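# Clear E2 onto the table, then move D3 to E2

## Task

Lift the piece standing on square E2 off the board and set it upright on the table; afterwards carry the piece from D3 onto E2. Square names come from the labels along the board's edge. When finished, all other squares must contain exactly what they had originally, every piece must be standing upright, and each piece that was moved must lie completely within its destination square.

## Robot and tools

Robot: two arms, left_arm and right_arm, each on a mounting plate fixed to a shared metal frame behind them. For clearance warnings, a plate plus its half of the frame belongs to that arm. Calibrated bases in the scene frame: left_arm (-0.030, +0.361, +0.130) m, right_arm (-0.002, -0.338, +0.130) m, both almost unrotated. Each gripper's fingers point along its own +z and spread along its own y. The reported hand point sits between the pads, roughly 1 cm short of the fingertips.

Scene frame: origin at table-top height, halfway between the nominal bases. +x runs out over the table, +y toward left_arm, +z up. Arm names do not match left and right in the pictures. Cameras: cam_high, cam_low, cam_left_wrist, cam_right_wrist, each 896x504 pixels.

Command row: always 14 numbers, each from -1 to 1, even when one arm stays still. First left_arm: dx, dy, dz, rx, ry, rz, opening; then right_arm in the same order. The six pose numbers are offsets, not poses: they count from that arm's Hand target as it stood when the action or move began, along the scene axes. Scale: 1.0 equals 0.6 m of travel or 180 degrees. rx, ry, rz form one rotation vector, applied about the Hand target's position. Sending the same offset again moves the arm further. Six zeros re-request the current Hand target, which also clears a lingering push. The opening is absolute: +1 is fully open (0.094 m), -1 is shut. Every call must include each gripper's intended opening; writing 0 means half open, so repeat the current command to leave a gripper unchanged.

execute_actions(actions, cameras): actions is a list of actions; each action is a table of up to 15 rows, one row per 1/30 s control step, 15 steps (0.5 s) per action. A short table keeps its final row until the 15 steps end. Every row in an action is measured from the action's starting Hand target, not from the row before. An empty list just reports state and images. cameras chooses images: omitted, null or ["all"] gives all, [] none; an unknown name invalidates the call.

move(target, speed, blend, opening_speed, blocking, cameras): target is a single 14-number row or a list of up to 15 rows; all rows are offsets from the same starting Hand targets. Paths are straight; both arms finish together; at least 0.5 s and at most 10 s (cut short beyond that). speed is top path speed in m/s, 0.002 to 4.3, default 0.25, rotation capped at twice that in rad/s; one value or one per target. blend (m) rounds corners at intermediate targets. opening_speed (at least 0.2 per second on the -1..1 scale) makes fingers change gradually; use a low value when closing on something delicate. Opening changes at later targets are applied only after arms and fingers settle there. blocking=false returns after about 0.5 s while the move continues. Moves ignore obstacles and the other arm; grippers lag and can overshoot, especially fast or with a nearly straight arm. Keep paths away from an arm's own base, which can flip its shoulder posture.

wait(seconds 0 to 10) lets time pass; stop() brakes a running move (needs braking room); zoom_image(camera, region [x0,y0,x1,y1], at most 504 by 504 pixels, origin top-left) enlarges part of a camera's newest image; finished_scene(scene=1) ends irreversibly.

Results: end_effector_position (m) and end_effector_quat_wxyz in the scene frame, possibly a few cm off. Hand target is the last commanded pose after clipping; further offsets start there. The controller limits commanded orientation to 40 degrees from the measured one each step, and an arm often stops a centimetre or so short from friction or weight; waiting will not fix that, so command the remaining gap. Tool commands lists current gripper commands. grip_measured is finger opening on the command scale (reads slightly wide when empty, a few mm narrow under full squeeze); the last Joint positions entry gives opening in metres. grip_effort_nm is gripper motor effort, negative closing; it is not pad force. Joint velocities read "within noise" at rest. Joint torques include the arm's weight; entries 3 and 4 flip sign past ±28 N m. The move line reports done, off_target, moving, held or fault, plus limits=paced (pose clipped) or limits=held (steps withheld). Done means within 10 mm and 2 degrees; neither done nor off_target tells you about contact.

Gripping: pads push about 50 to 64 N each. Grip force saturates once commanded roughly 0.05 below the touch reading (more for small or round items). To release, command clearly wider than grip_measured.

Avoid: dropping pieces or releasing them while moving, fast approaches into contact, aiming far past a contact point, knocking pieces over or off the table, grippers or wrist cameras colliding, one gripper clamping the other's fingers, and long holding, stretched reach or pushing against something (motor heat; MOTOR HOT warns, at 100 °C the arm drops for 30 to 60 s). The simulation keeps running while you think.

Each tool is called after "Emit:" as a command line: name --argument value for each argument, lists and objects as JSON in quotes; but a table of rows of numbers goes row by row, as --pt "numbers of a row", without its own name.

## Session

Emit:
execute_actions --actions '[]'

Scene clock: 0.00 s.
left_arm: end_effector_position=(+0.4805, +0.0078, +0.1215) grip_measured=+1.000 grip_effort_nm=n/a end_effector_quat_wxyz=(+0.040, +0.028, +0.999, +0.011) | right_arm: end_effector_position=(+0.6324, -0.1936, +0.1017) grip_measured=+1.000 grip_effort_nm=n/a end_effector_quat_wxyz=(+0.236, -0.395, +0.886, +0.054)
Joint positions: left_arm=[-0.642 2.094 1.596 -1.01 -0.088 -0.57 0.094] | right_arm=[0.148 2.018 1.333 -0.426 -0.201 -0.627 0.094]
Joint velocities: within noise
Joint torques (N m): no reading
Heat: left arm: hottest shoulder 32 °C; right arm: hottest wrist yaw 35 °C.
Hand target: left_arm +0.4849, +0.0048, +0.1191; +0.042, +0.027, +0.999, +0.010 | right_arm +0.6458, -0.1914, +0.1178; +0.254, -0.395, +0.881, +0.050
Tool commands: left_gripper/opening=+1.0 right_gripper/opening=+1.0

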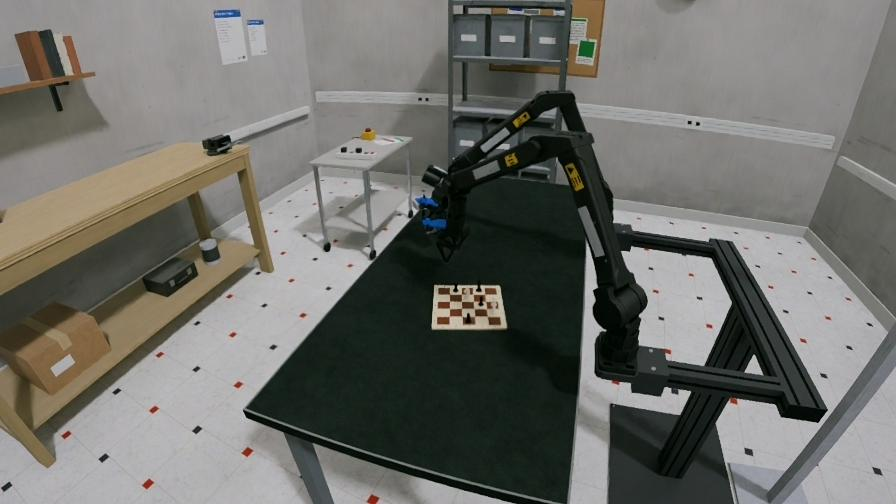

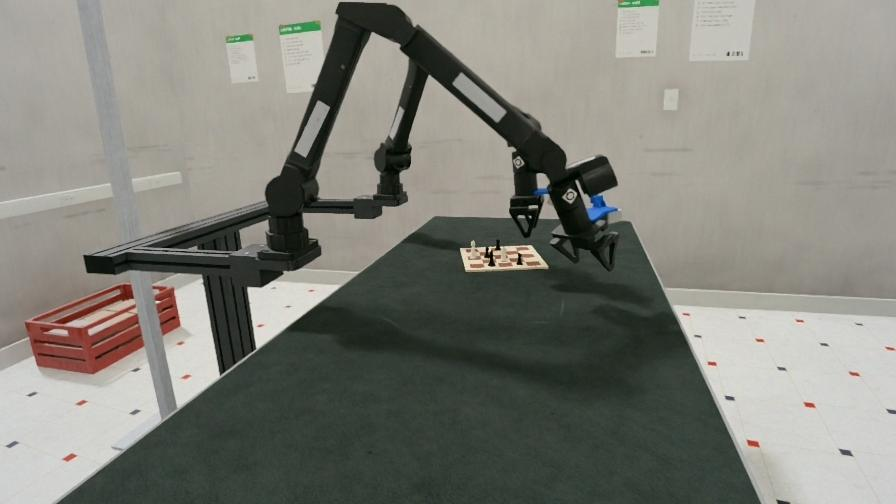

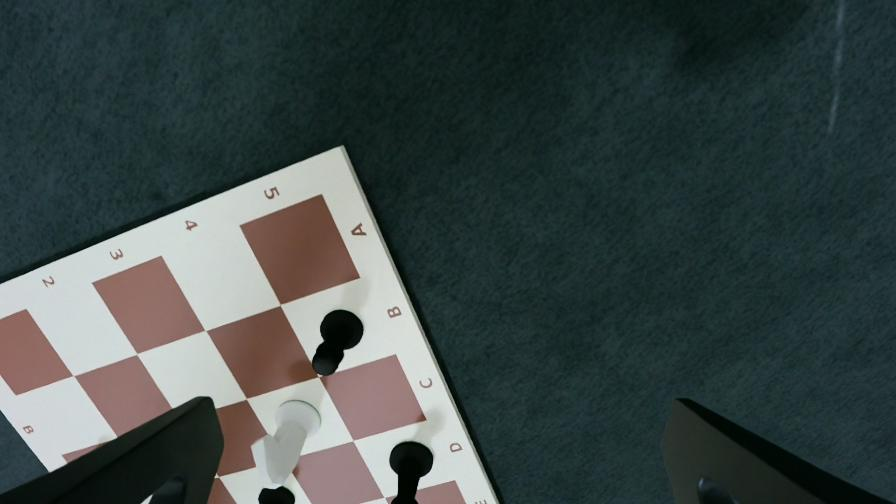

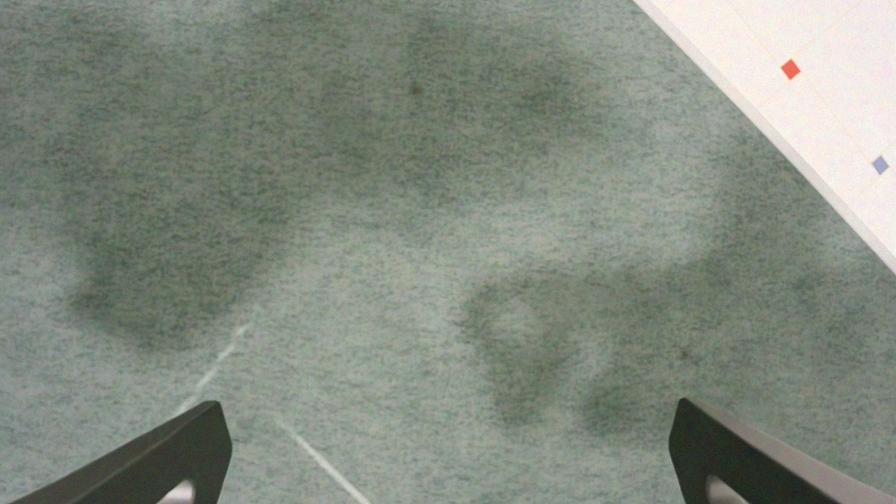

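Emit:
zoom_image --camera "cam_high" --region '[420, 270, 520, 340]'

Emit:
zoom_image --camera "cam_low" --region '[450, 225, 560, 280]'

Scaled by 5.040 from the camera's 896x504 image, which has a finer 1280x720 frame.

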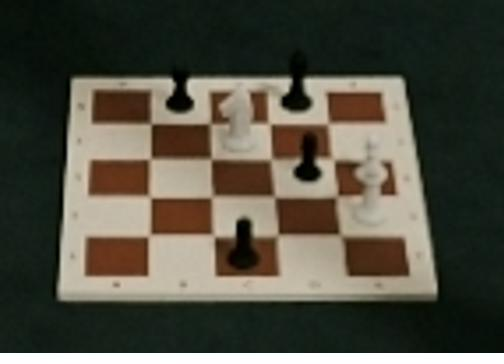

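Scaled by 4.582 from the camera's 896x504 image, which has a finer 1280x720 frame.

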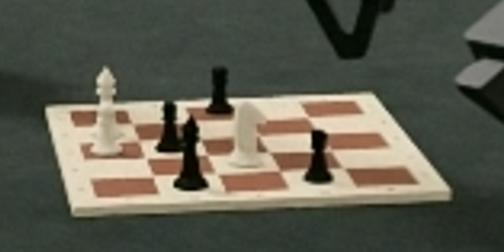

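Emit:
move --target '[-0.258, 0.175, 0.218, -0.0114, 0.0251, 0.1385, 1.0, 0, 0, 0, 0, 0, 0, 1.0]' --speed 0.3

Scene clock: 85.00 s.
left_arm: end_effector_position=(+0.3350, +0.1049, +0.2594) grip_measured=+1.000 grip_effort_nm=-0.002 end_effector_quat_wxyz=(+0.014, -0.181, +0.983, -0.012) | right_arm: end_effector_position=(+0.6324, -0.1936, +0.1017) grip_measured=+1.000 grip_effort_nm=-0.017 end_effector_quat_wxyz=(+0.236, -0.395, +0.886, +0.054)
Joint positions: left_arm=[-0.642 1.534 1.18 -1.173 -0.028 -0.992 0.094] | right_arm=[0.148 2.018 1.333 -0.426 -0.201 -0.627 0.094]
Joint velocities: within noise
Joint torques (N m): left_arm=[-1.38 -9.99 8.59 -0.36 -0.07 -0.16] | right_arm=[0.32 -18.55 10.06 1.73 -0.16 -0.02]
Heat: left arm: hottest shoulder 38 °C; right arm: hottest shoulder 43 °C.
Hand target: left_arm +0.3301, +0.1098, +0.2497; +0.000, -0.189, +0.982, +0.000 | right_arm +0.6458, -0.1914, +0.1178; +0.254, -0.395, +0.881, +0.050
Off the commanded pose: left_arm 0.012 m, 2 deg | right_arm 0.021 m, 2 deg.
move: off_target (left_arm, right_arm)

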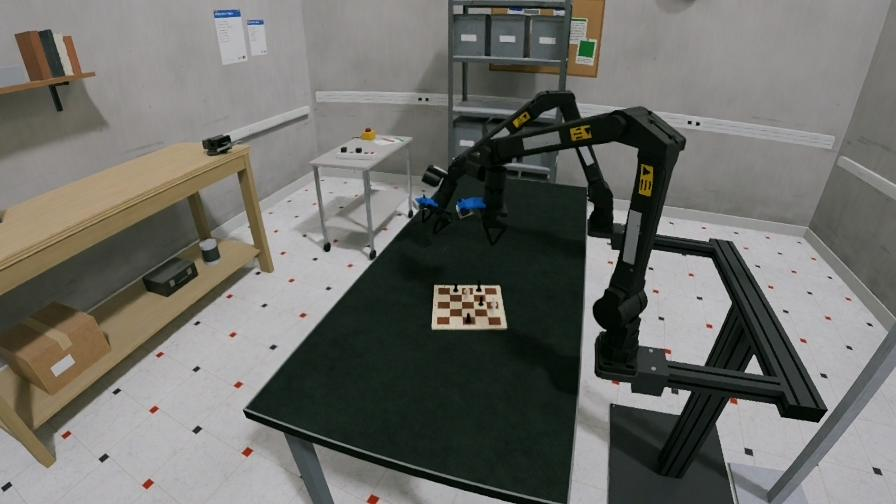

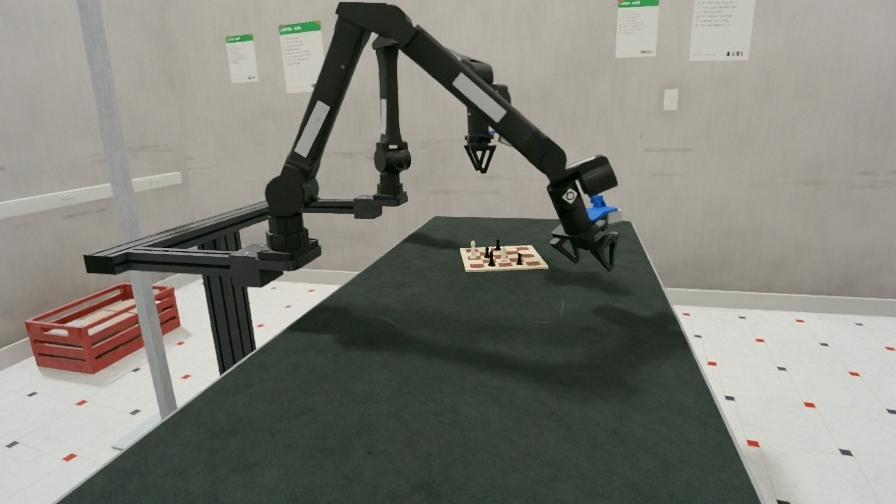

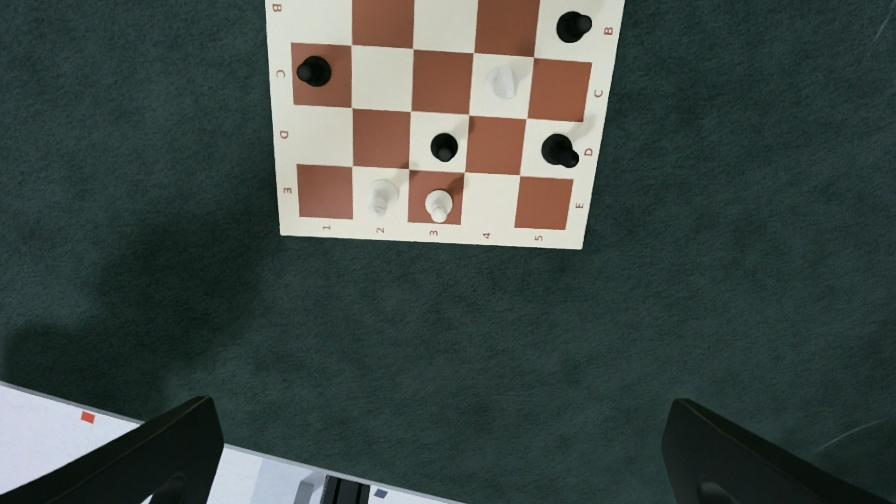

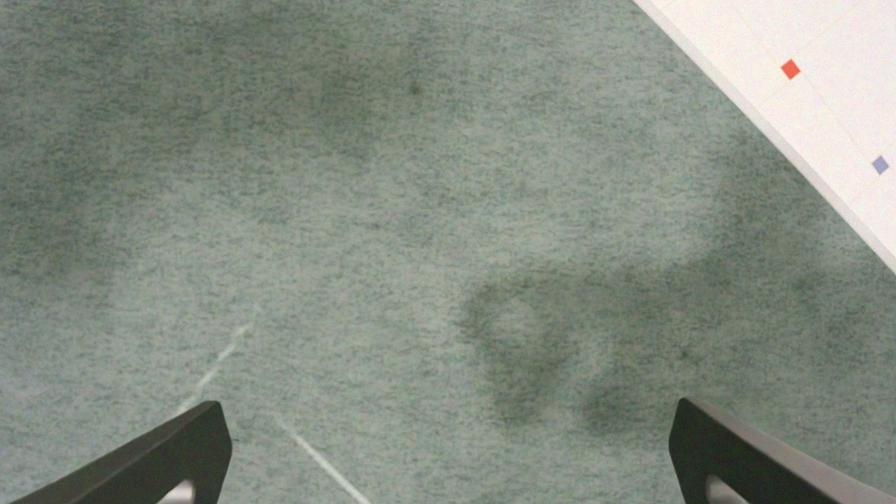

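Emit:
zoom_image --camera "cam_left_wrist" --region '[260, 0, 640, 260]'

Emit:
zoom_image --camera "cam_high" --region '[425, 275, 515, 335]'

Scaled by 1.326 from the camera's 896x504 image, which has a finer 1280x720 frame.

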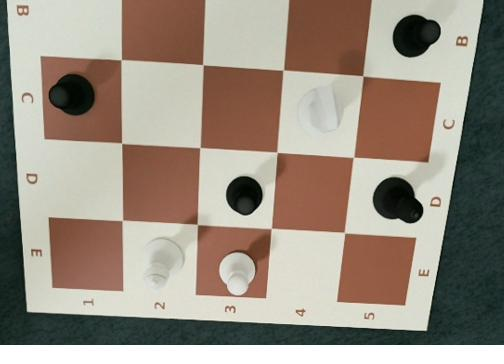

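Scaled by 5.600 from the camera's 896x504 image, which has a finer 1280x720 frame.

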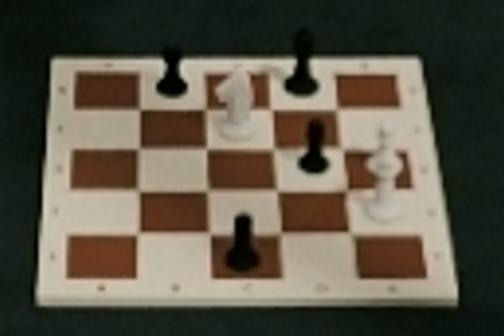

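Emit:
zoom_image --camera "cam_low" --region '[540, 150, 640, 280]'

Emit:
zoom_image --camera "cam_low" --region '[450, 100, 540, 190]'

Emit:
zoom_image --camera "cam_high" --region '[400, 150, 530, 260]'

Scaled by 3.877 from the camera's 896x504 image, which has a finer 1280x720 frame.

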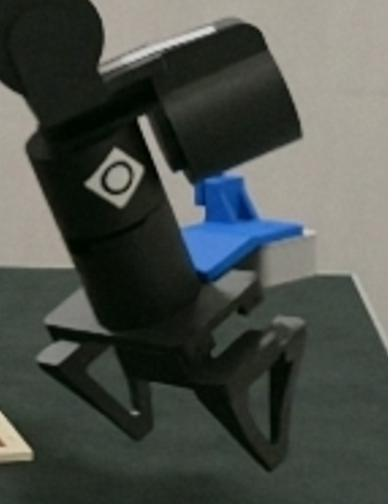

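Scaled by 5.600 from the camera's 896x504 image, which has a finer 1280x720 frame.

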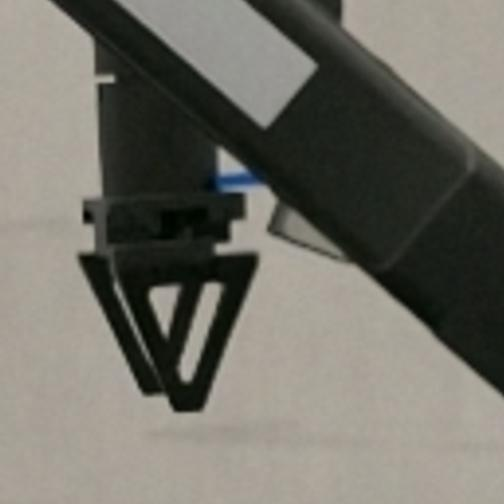

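Scaled by 3.877 from the camera's 896x504 image, which has a finer 1280x720 frame.

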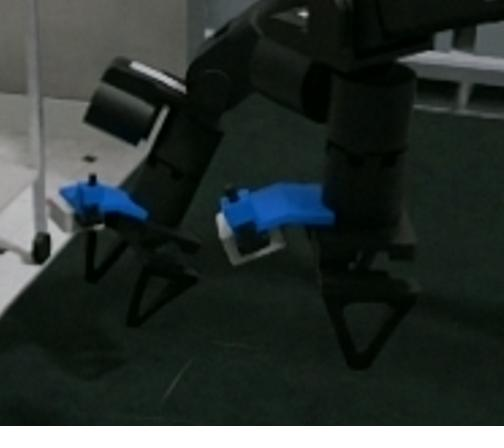

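Emit:
move --target '[-0.027, 0.0487, -0.15, 0, 0, -0.521, 0.4, 0, 0, 0, 0, 0, 0, 1.0]' --speed 0.35

Scene clock: 242.10 s.
left_arm: end_effector_position=(+0.3143, +0.1343, +0.1729) grip_measured=+0.402 grip_effort_nm=-0.120 end_effector_quat_wxyz=(+0.011, +0.586, +0.810, +0.001) | right_arm: end_effector_position=(+0.6324, -0.1936, +0.1017) grip_measured=+1.000 grip_effort_nm=0.002 end_effector_quat_wxyz=(+0.236, -0.395, +0.886, +0.054)
Joint positions: left_arm=[-0.608 1.571 0.969 -0.938 -0.026 0.659 0.066] | right_arm=[0.148 2.018 1.333 -0.426 -0.201 -0.627 0.094]
Joint velocities: within noise
Joint torques (N m): left_arm=[-0.79 -8.41 7.56 0.64 0.06 0.12] | right_arm=[0.32 -18.49 10.06 1.73 -0.16 -0.02]
Heat: left arm: hottest shoulder 34 °C; right arm: hottest shoulder 45 °C.
Hand target: left_arm +0.3138, +0.1390, +0.1598; +0.000, +0.588, +0.809, +0.000 | right_arm +0.6458, -0.1914, +0.1178; +0.254, -0.395, +0.881, +0.050
Off the commanded pose: left_arm 0.014 m, 1 deg | right_arm 0.021 m, 2 deg.
move: off_target (left_arm, right_arm)

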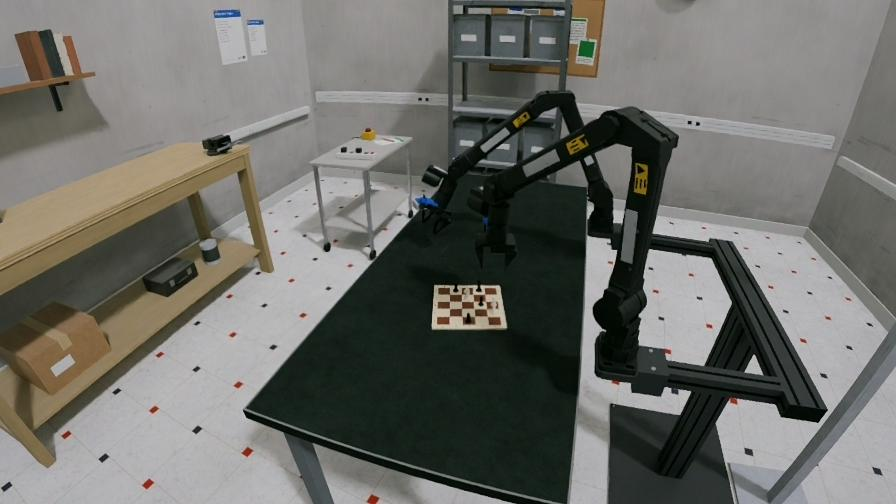

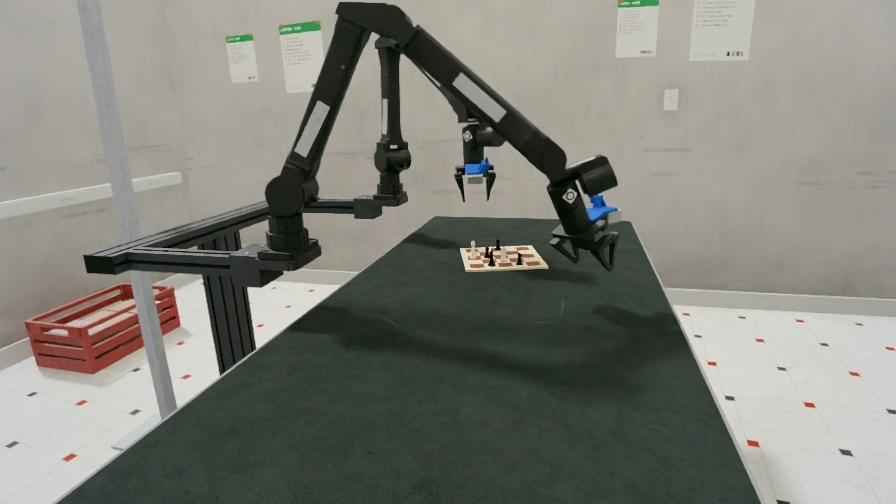

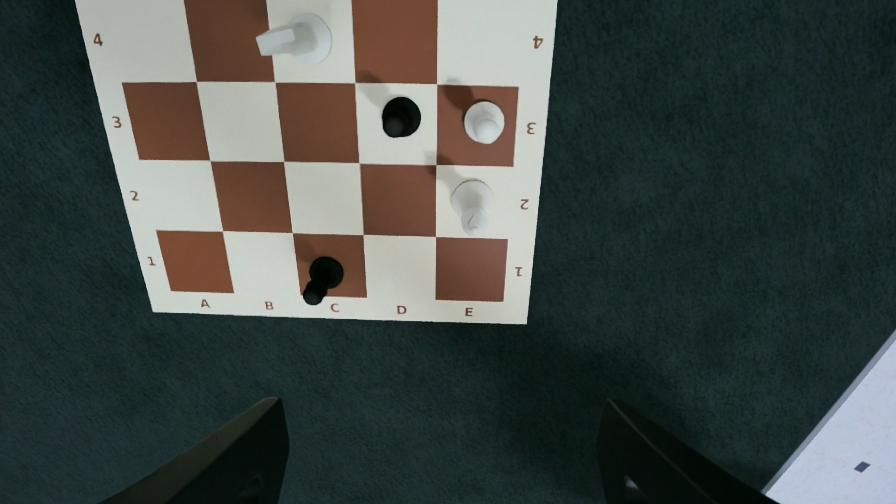

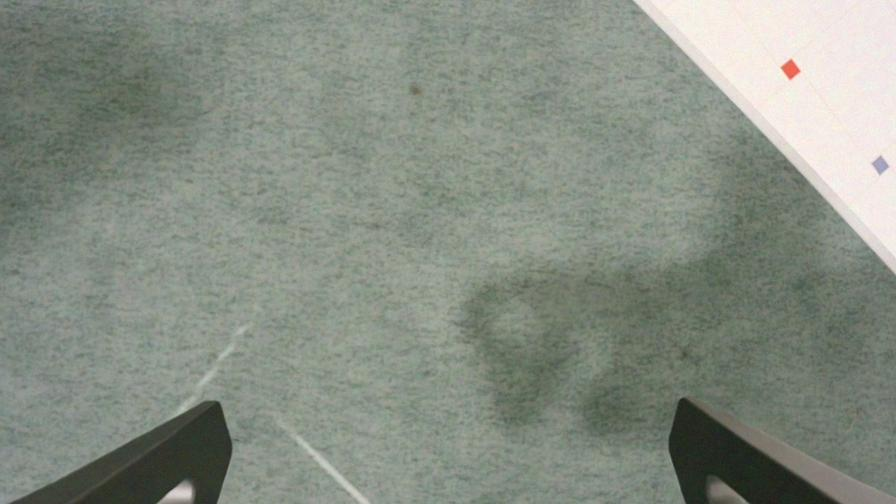

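Emit:
move --target '[-0.0205, -0.0167, -0.105, 0, 0, 0, 0.4, 0, 0, 0, 0, 0, 0, 1.0]' --speed 0.3 --cameras '["cam_left_wrist", "cam_low", "cam_high"]'

Scene clock: 272.53 s.
left_arm: end_effector_position=(+0.3030, +0.1325, +0.1011) grip_measured=+0.402 grip_effort_nm=-0.120 end_effector_quat_wxyz=(-0.001, +0.590, +0.808, +0.001) | right_arm: end_effector_position=(+0.6324, -0.1936, +0.1017) grip_measured=+1.000 grip_effort_nm=-0.012 end_effector_quat_wxyz=(+0.236, -0.395, +0.886, +0.054)
Joint positions: left_arm=[-0.623 1.702 0.894 -0.756 -0.026 0.651 0.066] | right_arm=[0.148 2.018 1.333 -0.426 -0.201 -0.627 0.094]
Joint velocities: within noise
Joint torques (N m): left_arm=[-2.26 -10.11 6.86 0.61 0.04 -0.16] | right_arm=[0.26 -18.55 10.04 1.73 -0.16 -0.02]
Heat: left arm: hottest shoulder 34 °C; right arm: hottest shoulder 45 °C.
Hand target: left_arm +0.3015, +0.1291, +0.0967; +0.000, +0.588, +0.809, +0.000 | right_arm +0.6458, -0.1914, +0.1178; +0.254, -0.395, +0.881, +0.050
Off the commanded pose: left_arm 0.006 m, 0 deg | right_arm 0.021 m, 2 deg.
move: off_target (right_arm)
Images, in order (width x height): cam_high 896x504, cam_low 896x504, cam_left_wrist 896x504.

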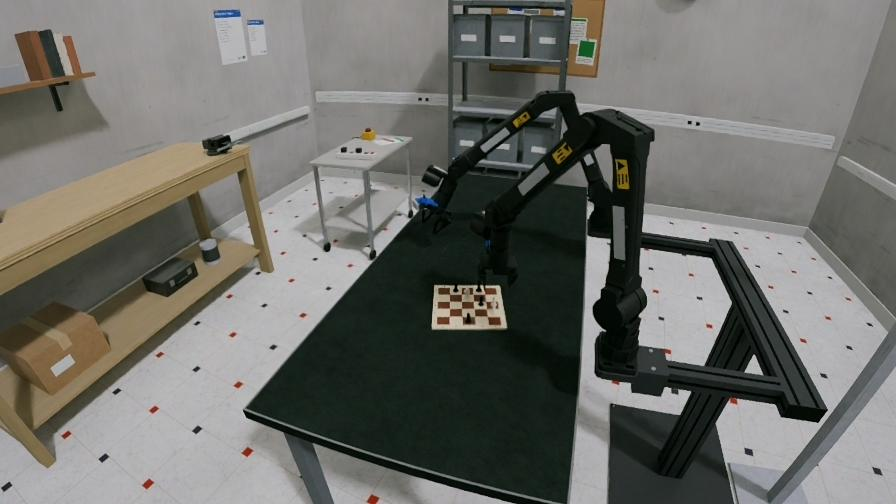

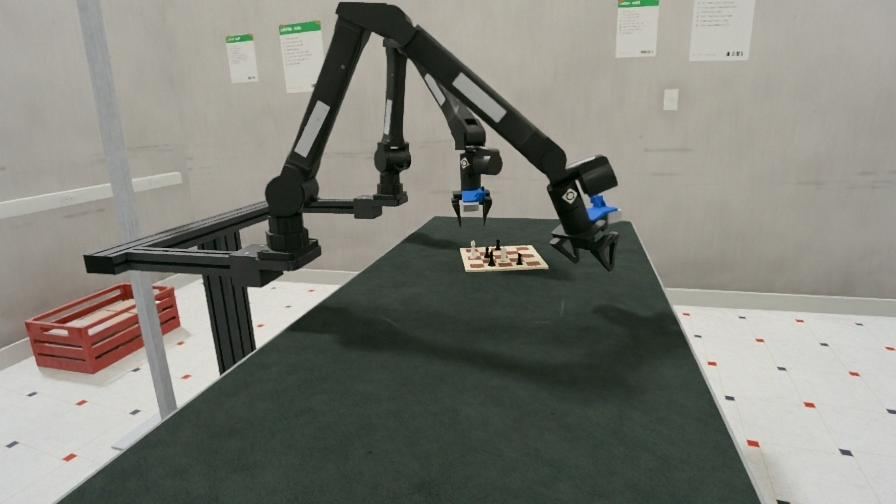

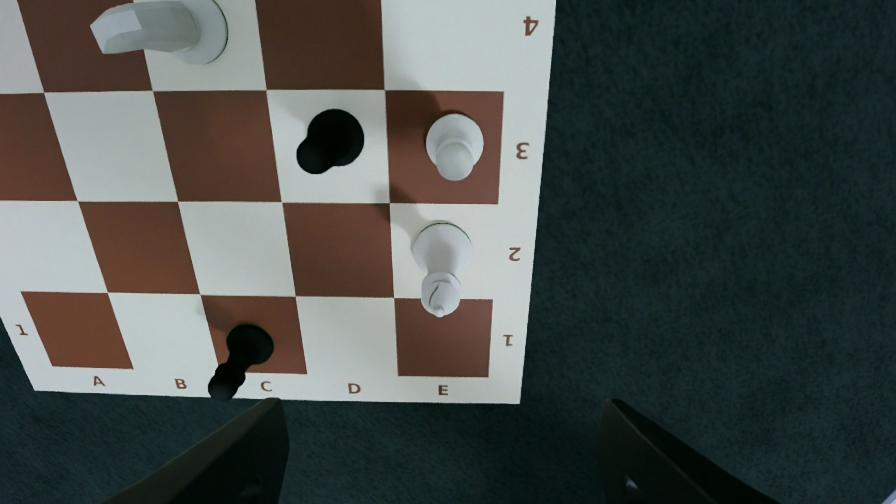

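Emit:
zoom_image --camera "cam_left_wrist" --region '[380, 90, 520, 330]'

Emit:
zoom_image --camera "cam_low" --region '[440, 180, 560, 280]'

Scaled by 2.100 from the camera's 896x504 image, which has a finer 1280x720 frame.

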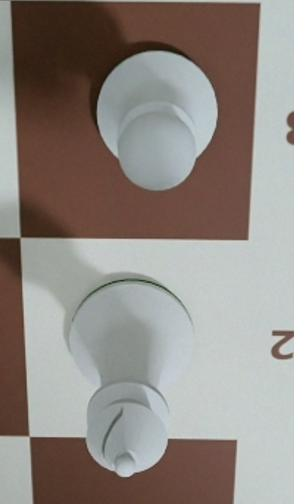

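Scaled by 4.200 from the camera's 896x504 image, which has a finer 1280x720 frame.

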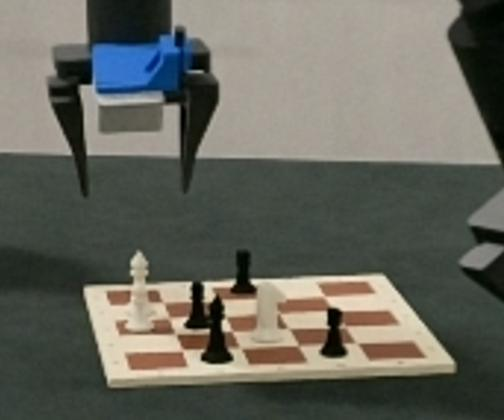

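Emit:
move --target '[-0.003, 0.0095, -0.0935, 0, 0, 0, 0.4, 0, 0, 0, 0, 0, 0, 1.0]' --speed 0.2 --cameras '["cam_left_wrist", "cam_low", "cam_high"]'

Emit:
zoom_image --camera "cam_low" --region '[440, 180, 560, 280]'

Scene clock: 322.93 s.
left_arm: end_effector_position=(+0.3001, +0.1330, +0.0466) grip_measured=+0.402 grip_effort_nm=-0.115 end_effector_quat_wxyz=(+0.001, +0.589, +0.808, +0.001) | right_arm: end_effector_position=(+0.6324, -0.1936, +0.1017) grip_measured=+1.000 grip_effort_nm=-0.007 end_effector_quat_wxyz=(+0.236, -0.395, +0.886, +0.054)
Joint positions: left_arm=[-0.623 1.822 0.857 -0.593 -0.026 0.651 0.066] | right_arm=[0.148 2.018 1.333 -0.426 -0.201 -0.627 0.094]
Joint velocities: within noise
Joint torques (N m): left_arm=[-1.32 -10.34 5.63 0.61 0.04 -0.02] | right_arm=[0.38 -18.55 10.06 1.73 -0.16 -0.02]
Heat: left arm: hottest shoulder 34 °C; right arm: hottest shoulder 45 °C.
Hand target: left_arm +0.2998, +0.1347, +0.0407; +0.000, +0.588, +0.809, +0.000 | right_arm +0.6458, -0.1914, +0.1178; +0.254, -0.395, +0.881, +0.050
Off the commanded pose: left_arm 0.006 m, 0 deg | right_arm 0.021 m, 2 deg.
move: off_target (right_arm)
Images, in order (width x height): cam_high 896x504, cam_low 896x504, cam_left_wrist 896x504.

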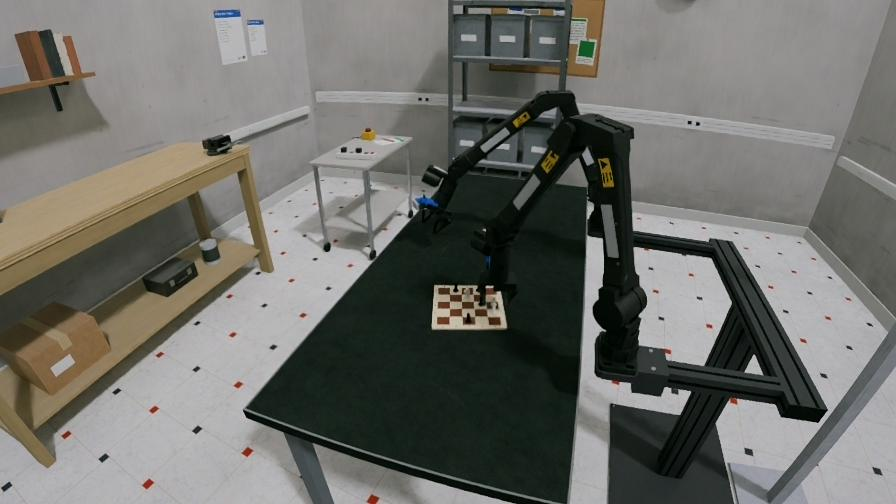

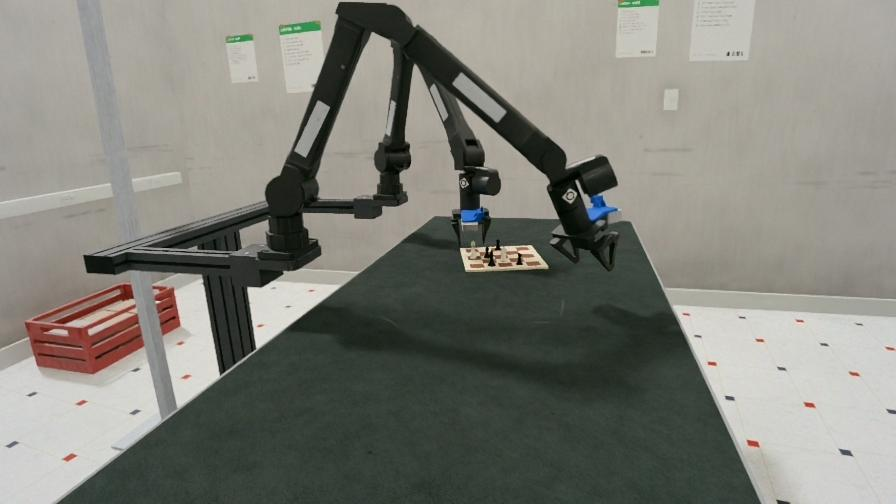

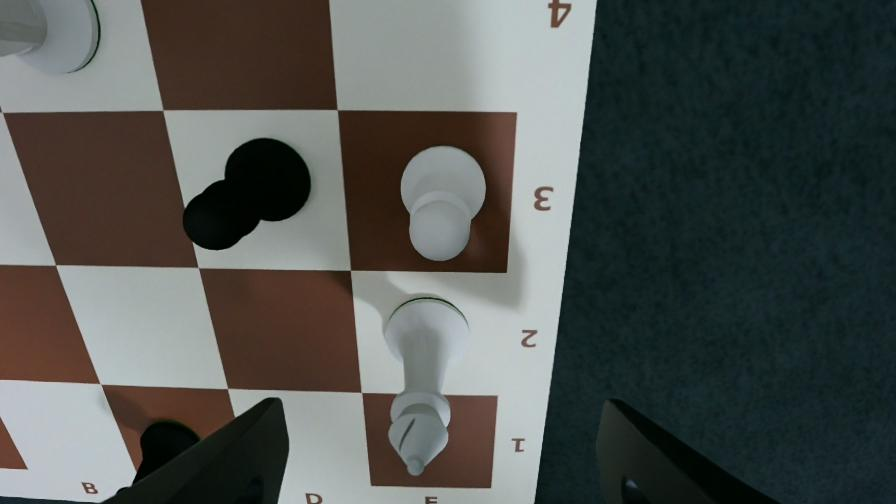

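Scaled by 4.200 from the camera's 896x504 image, which has a finer 1280x720 frame.

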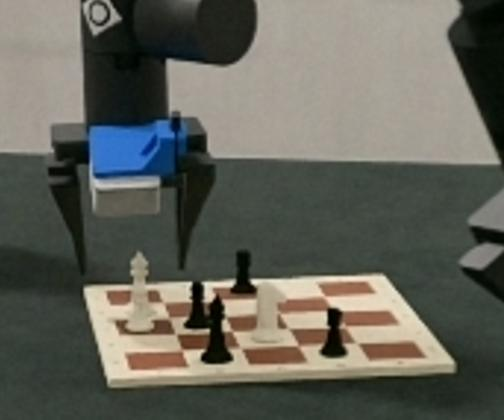

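Emit:
zoom_image --camera "cam_left_wrist" --region '[0, 60, 448, 312]'

Emit:
zoom_image --camera "cam_left_wrist" --region '[240, 252, 688, 504]'

Scaled by 1.125 from the camera's 896x504 image, which has a finer 1280x720 frame.

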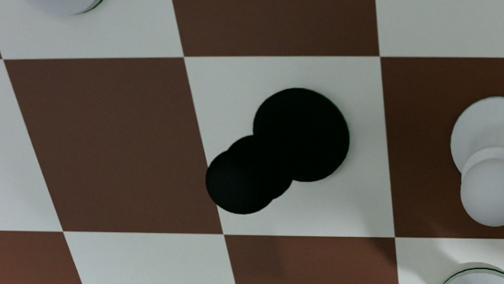

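Scaled by 1.125 from the camera's 896x504 image, which has a finer 1280x720 frame.

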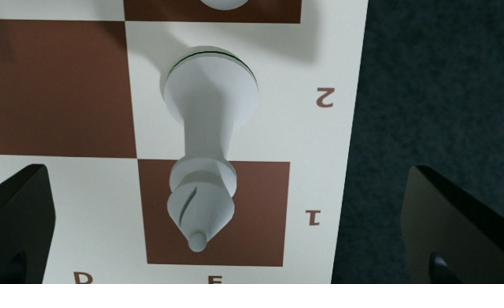

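Emit:
move --target '[0.0048, 0.0077, -0.0283, -0.0056, 0.0139, 0, 0.4, 0, 0, 0, 0, 0, 0, 1.0]' --speed 0.15 --cameras '["cam_left_wrist", "cam_low"]'

Emit:
zoom_image --camera "cam_low" --region '[440, 180, 560, 280]'

Scene clock: 383.97 s.
left_arm: end_effector_position=(+0.2967, +0.1405, +0.0301) grip_measured=+0.402 grip_effort_nm=-0.120 end_effector_quat_wxyz=(-0.014, +0.585, +0.811, -0.019) | right_arm: end_effector_position=(+0.6324, -0.1936, +0.1017) grip_measured=+1.000 grip_effort_nm=-0.002 end_effector_quat_wxyz=(+0.236, -0.395, +0.886, +0.054)
Joint positions: left_arm=[-0.595 1.866 0.857 -0.583 0.012 0.669 0.066] | right_arm=[0.148 2.018 1.333 -0.426 -0.201 -0.627 0.094]
Joint velocities: within noise
Joint torques (N m): left_arm=[-1.08 -9.82 6.72 0.57 0.1 0.11] | right_arm=[0.32 -18.55 10.06 1.73 -0.16 -0.02]
Heat: left arm: hottest shoulder 35 °C; right arm: hottest shoulder 45 °C.
Hand target: left_arm +0.3028, +0.1393, +0.0238; -0.012, +0.588, +0.809, -0.020 | right_arm +0.6458, -0.1914, +0.1178; +0.254, -0.395, +0.881, +0.050
Off the commanded pose: left_arm 0.009 m, 0 deg | right_arm 0.021 m, 2 deg.
move: off_target (right_arm)
Images, in order (width x height): cam_low 896x504, cam_left_wrist 896x504.

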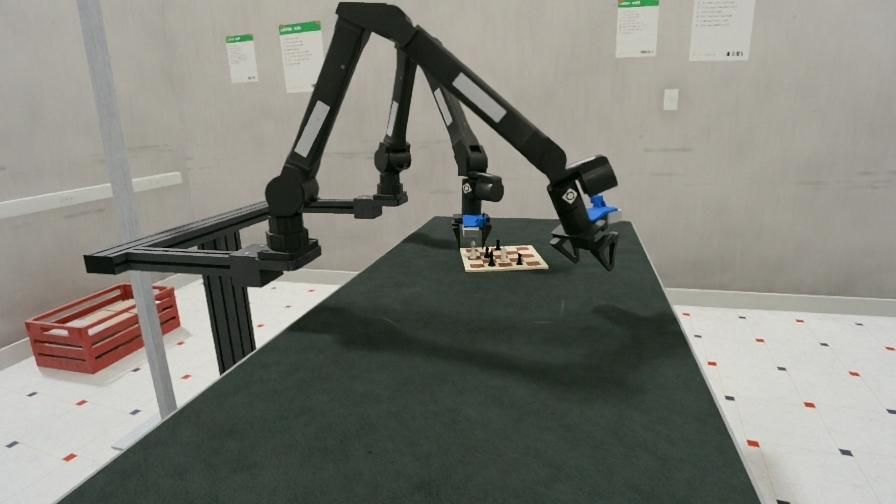

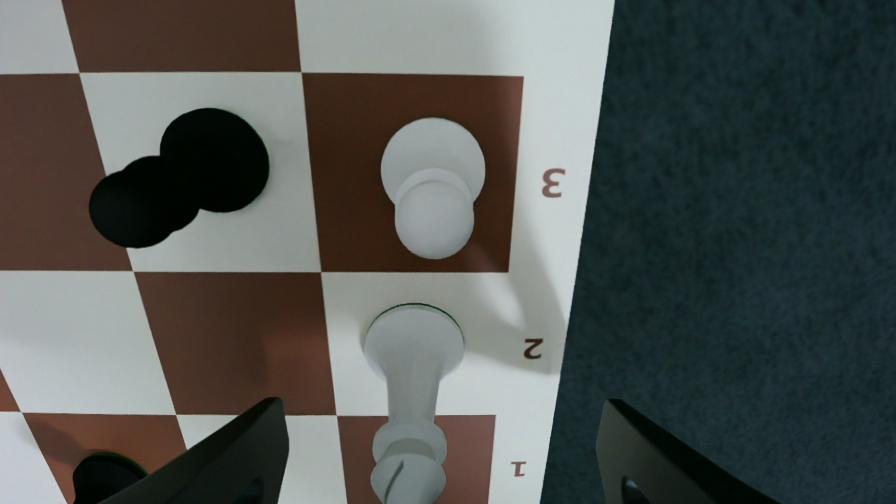

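Scaled by 4.200 from the camera's 896x504 image, which has a finer 1280x720 frame.

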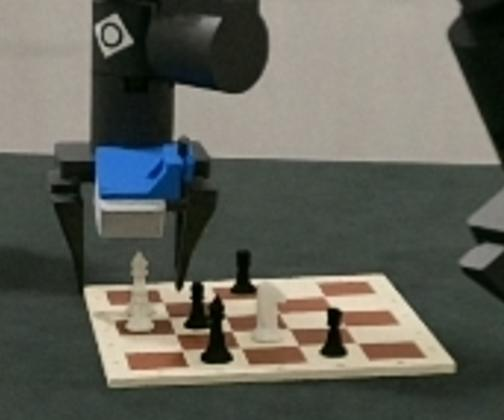

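Emit:
move --target '[0.0112, -0.0042, 0.0137, 0, 0, 0, 0.4, 0, 0, 0, 0, 0, 0, 1.0]' --speed 0.1 --cameras '["cam_left_wrist", "cam_low"]'

Scene clock: 443.67 s.
left_arm: end_effector_position=(+0.2990, +0.1390, +0.0315) grip_measured=+0.402 grip_effort_nm=-0.120 end_effector_quat_wxyz=(-0.013, +0.587, +0.810, -0.019) | right_arm: end_effector_position=(+0.6324, -0.1936, +0.1017) grip_measured=+1.000 grip_effort_nm=0.002 end_effector_quat_wxyz=(+0.236, -0.395, +0.886, +0.054)
Joint positions: left_arm=[-0.595 1.866 0.864 -0.588 0.012 0.673 0.066] | right_arm=[0.148 2.018 1.333 -0.426 -0.201 -0.627 0.094]
Joint velocities: within noise
Joint torques (N m): left_arm=[-0.79 -10.64 7.97 -0.54 0.09 0.12] | right_arm=[0.32 -18.55 10.06 1.73 -0.16 -0.02]
Heat: left arm: hottest shoulder 34 °C; right arm: hottest shoulder 45 °C.
Hand target: left_arm +0.3094, +0.1368, +0.0319; -0.012, +0.587, +0.809, -0.020 | right_arm +0.6458, -0.1914, +0.1178; +0.254, -0.395, +0.881, +0.050
Off the commanded pose: left_arm 0.011 m, 0 deg | right_arm 0.021 m, 2 deg.
move: off_target (left_arm, right_arm)
Images, in order (width x height): cam_low 896x504, cam_left_wrist 896x504.

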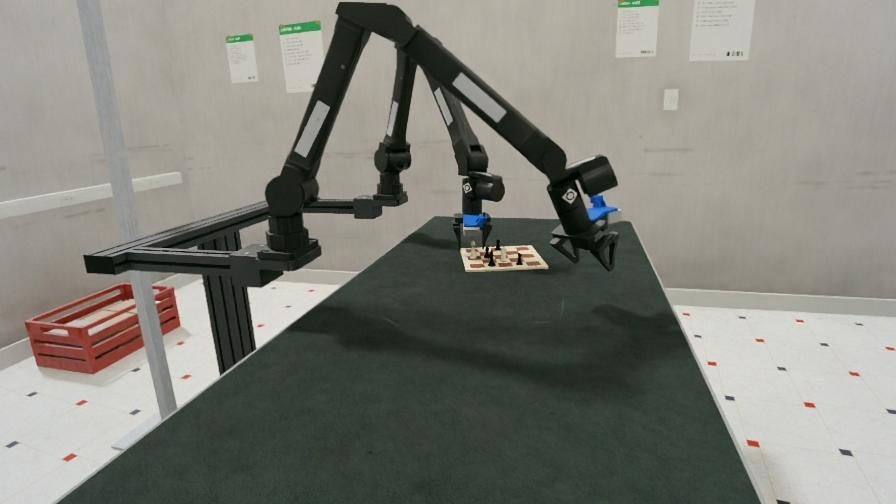

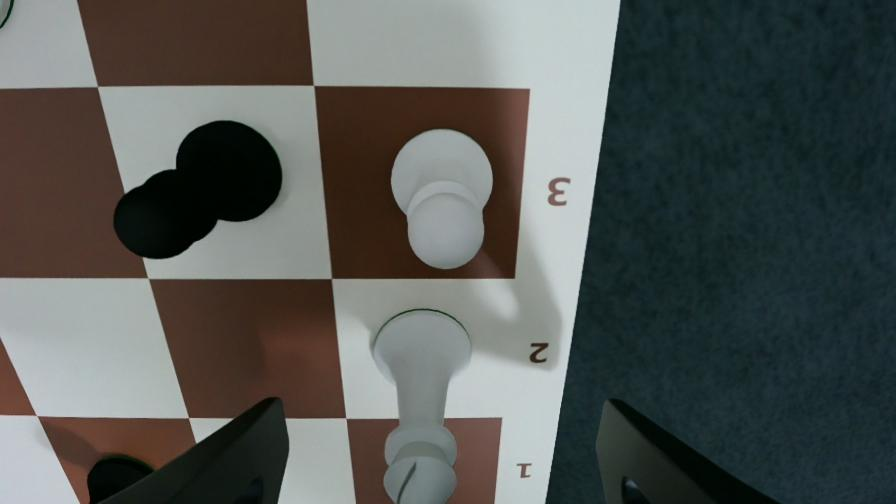

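Emit:
move --target '[0.006, 0.0, 0.0083, 0, 0, 0, 0.4, 0, 0, 0, 0, 0, 0, 1.0]' --speed 0.1 --cameras '["cam_left_wrist"]'

Scene clock: 455.83 s.
left_arm: end_effector_position=(+0.3011, +0.1399, +0.0335) grip_measured=+0.402 grip_effort_nm=-0.120 end_effector_quat_wxyz=(-0.017, +0.587, +0.809, -0.019) | right_arm: end_effector_position=(+0.6324, -0.1936, +0.1017) grip_measured=+1.000 grip_effort_nm=-0.002 end_effector_quat_wxyz=(+0.236, -0.395, +0.886, +0.054)
Joint positions: left_arm=[-0.59 1.866 0.874 -0.605 0.012 0.677 0.066] | right_arm=[0.148 2.018 1.333 -0.426 -0.201 -0.627 0.094]
Joint velocities: within noise
Joint torques (N m): left_arm=[-0.91 -11.16 8.03 -0.5 0.08 0.12] | right_arm=[0.32 -18.55 10.06 1.73 -0.16 -0.02]
Heat: left arm: hottest shoulder 34 °C; right arm: hottest shoulder 45 °C.
Hand target: left_arm +0.3130, +0.1367, +0.0369; -0.012, +0.588, +0.809, -0.020 | right_arm +0.6458, -0.1914, +0.1178; +0.254, -0.395, +0.881, +0.050
Off the commanded pose: left_arm 0.013 m, 1 deg | right_arm 0.021 m, 2 deg.
move: off_target (left_arm, right_arm)
Images, in order (width x height): cam_left_wrist 896x504.

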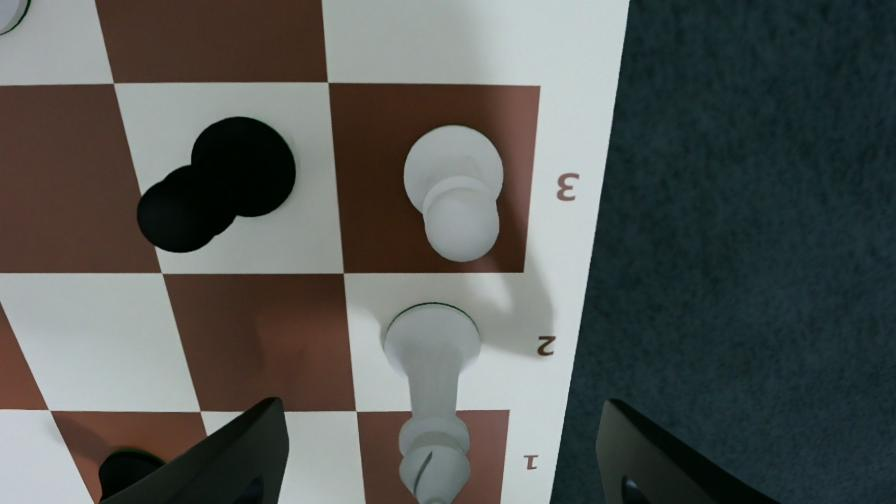

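Emit:
move --pt "0.0045 0.0 0.0075 0 0 0 0.4 0 0 0 0 0 0 1.0" --pt "0.0045 0.0 0.0075 0 0 0 -0.9 0 0 0 0 0 0 1.0" --speed 0.1 --opening_speed 0.6 --cameras '["cam_left_wrist", "cam_low"]'

Emit:
zoom_image --camera "cam_low" --region '[440, 180, 560, 280]'

Scene clock: 472.70 s.
left_arm: end_effector_position=(+0.3021, +0.1409, +0.0351) grip_measured=-0.777 grip_effort_nm=-1.023 end_effector_quat_wxyz=(-0.021, +0.587, +0.809, -0.019) | right_arm: end_effector_position=(+0.6324, -0.1936, +0.1017) grip_measured=+1.000 grip_effort_nm=-0.002 end_effector_quat_wxyz=(+0.236, -0.395, +0.886, +0.054)
Joint positions: left_arm=[-0.587 1.866 0.881 -0.621 0.012 0.681 0.01] | right_arm=[0.148 2.018 1.333 -0.426 -0.201 -0.627 0.094]
Joint velocities: within noise
Joint torques (N m): left_arm=[-0.85 -11.75 8.13 -0.54 0.08 0.11] | right_arm=[0.32 -18.55 10.06 1.73 -0.16 -0.02]
Heat: left arm: hottest shoulder 34 °C; right arm: hottest shoulder 45 °C.
Hand target: left_arm +0.3157, +0.1368, +0.0415; -0.012, +0.587, +0.809, -0.020 | right_arm +0.6458, -0.1914, +0.1178; +0.254, -0.395, +0.881, +0.050
Off the commanded pose: left_arm 0.016 m, 1 deg | right_arm 0.021 m, 2 deg.
move: off_target (left_arm, right_arm); target 2's new opening was sent with left_arm's hand 0.016 m and 1 deg from that target
Images, in order (width x height): cam_low 896x504, cam_left_wrist 896x504.

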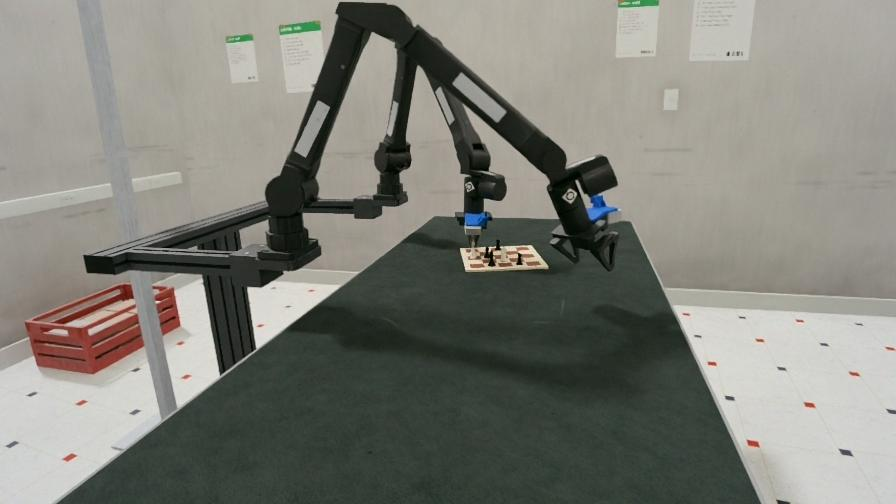

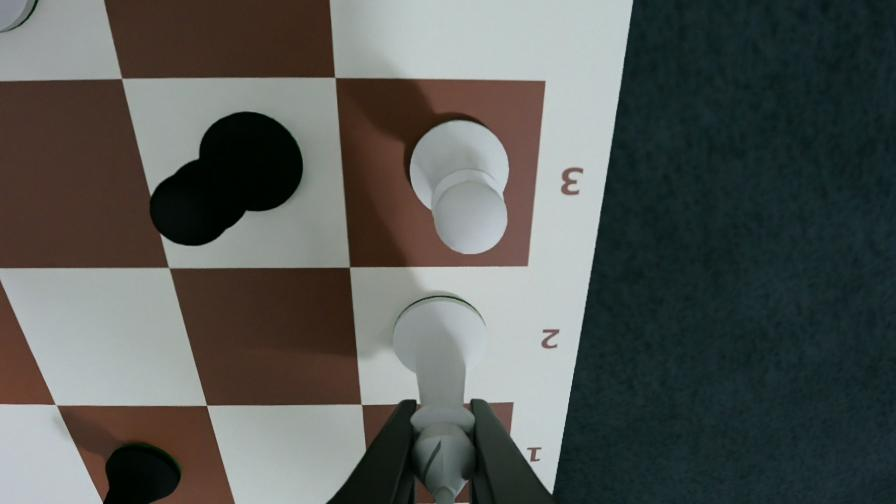

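Scaled by 4.200 from the camera's 896x504 image, which has a finer 1280x720 frame.

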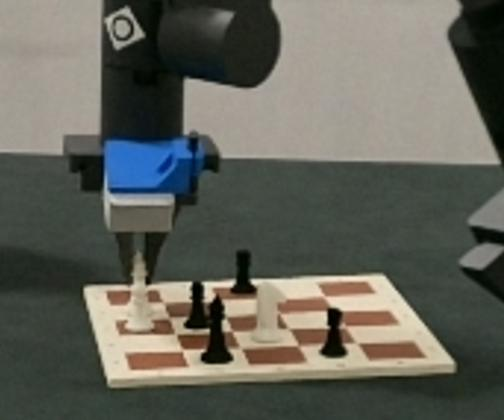

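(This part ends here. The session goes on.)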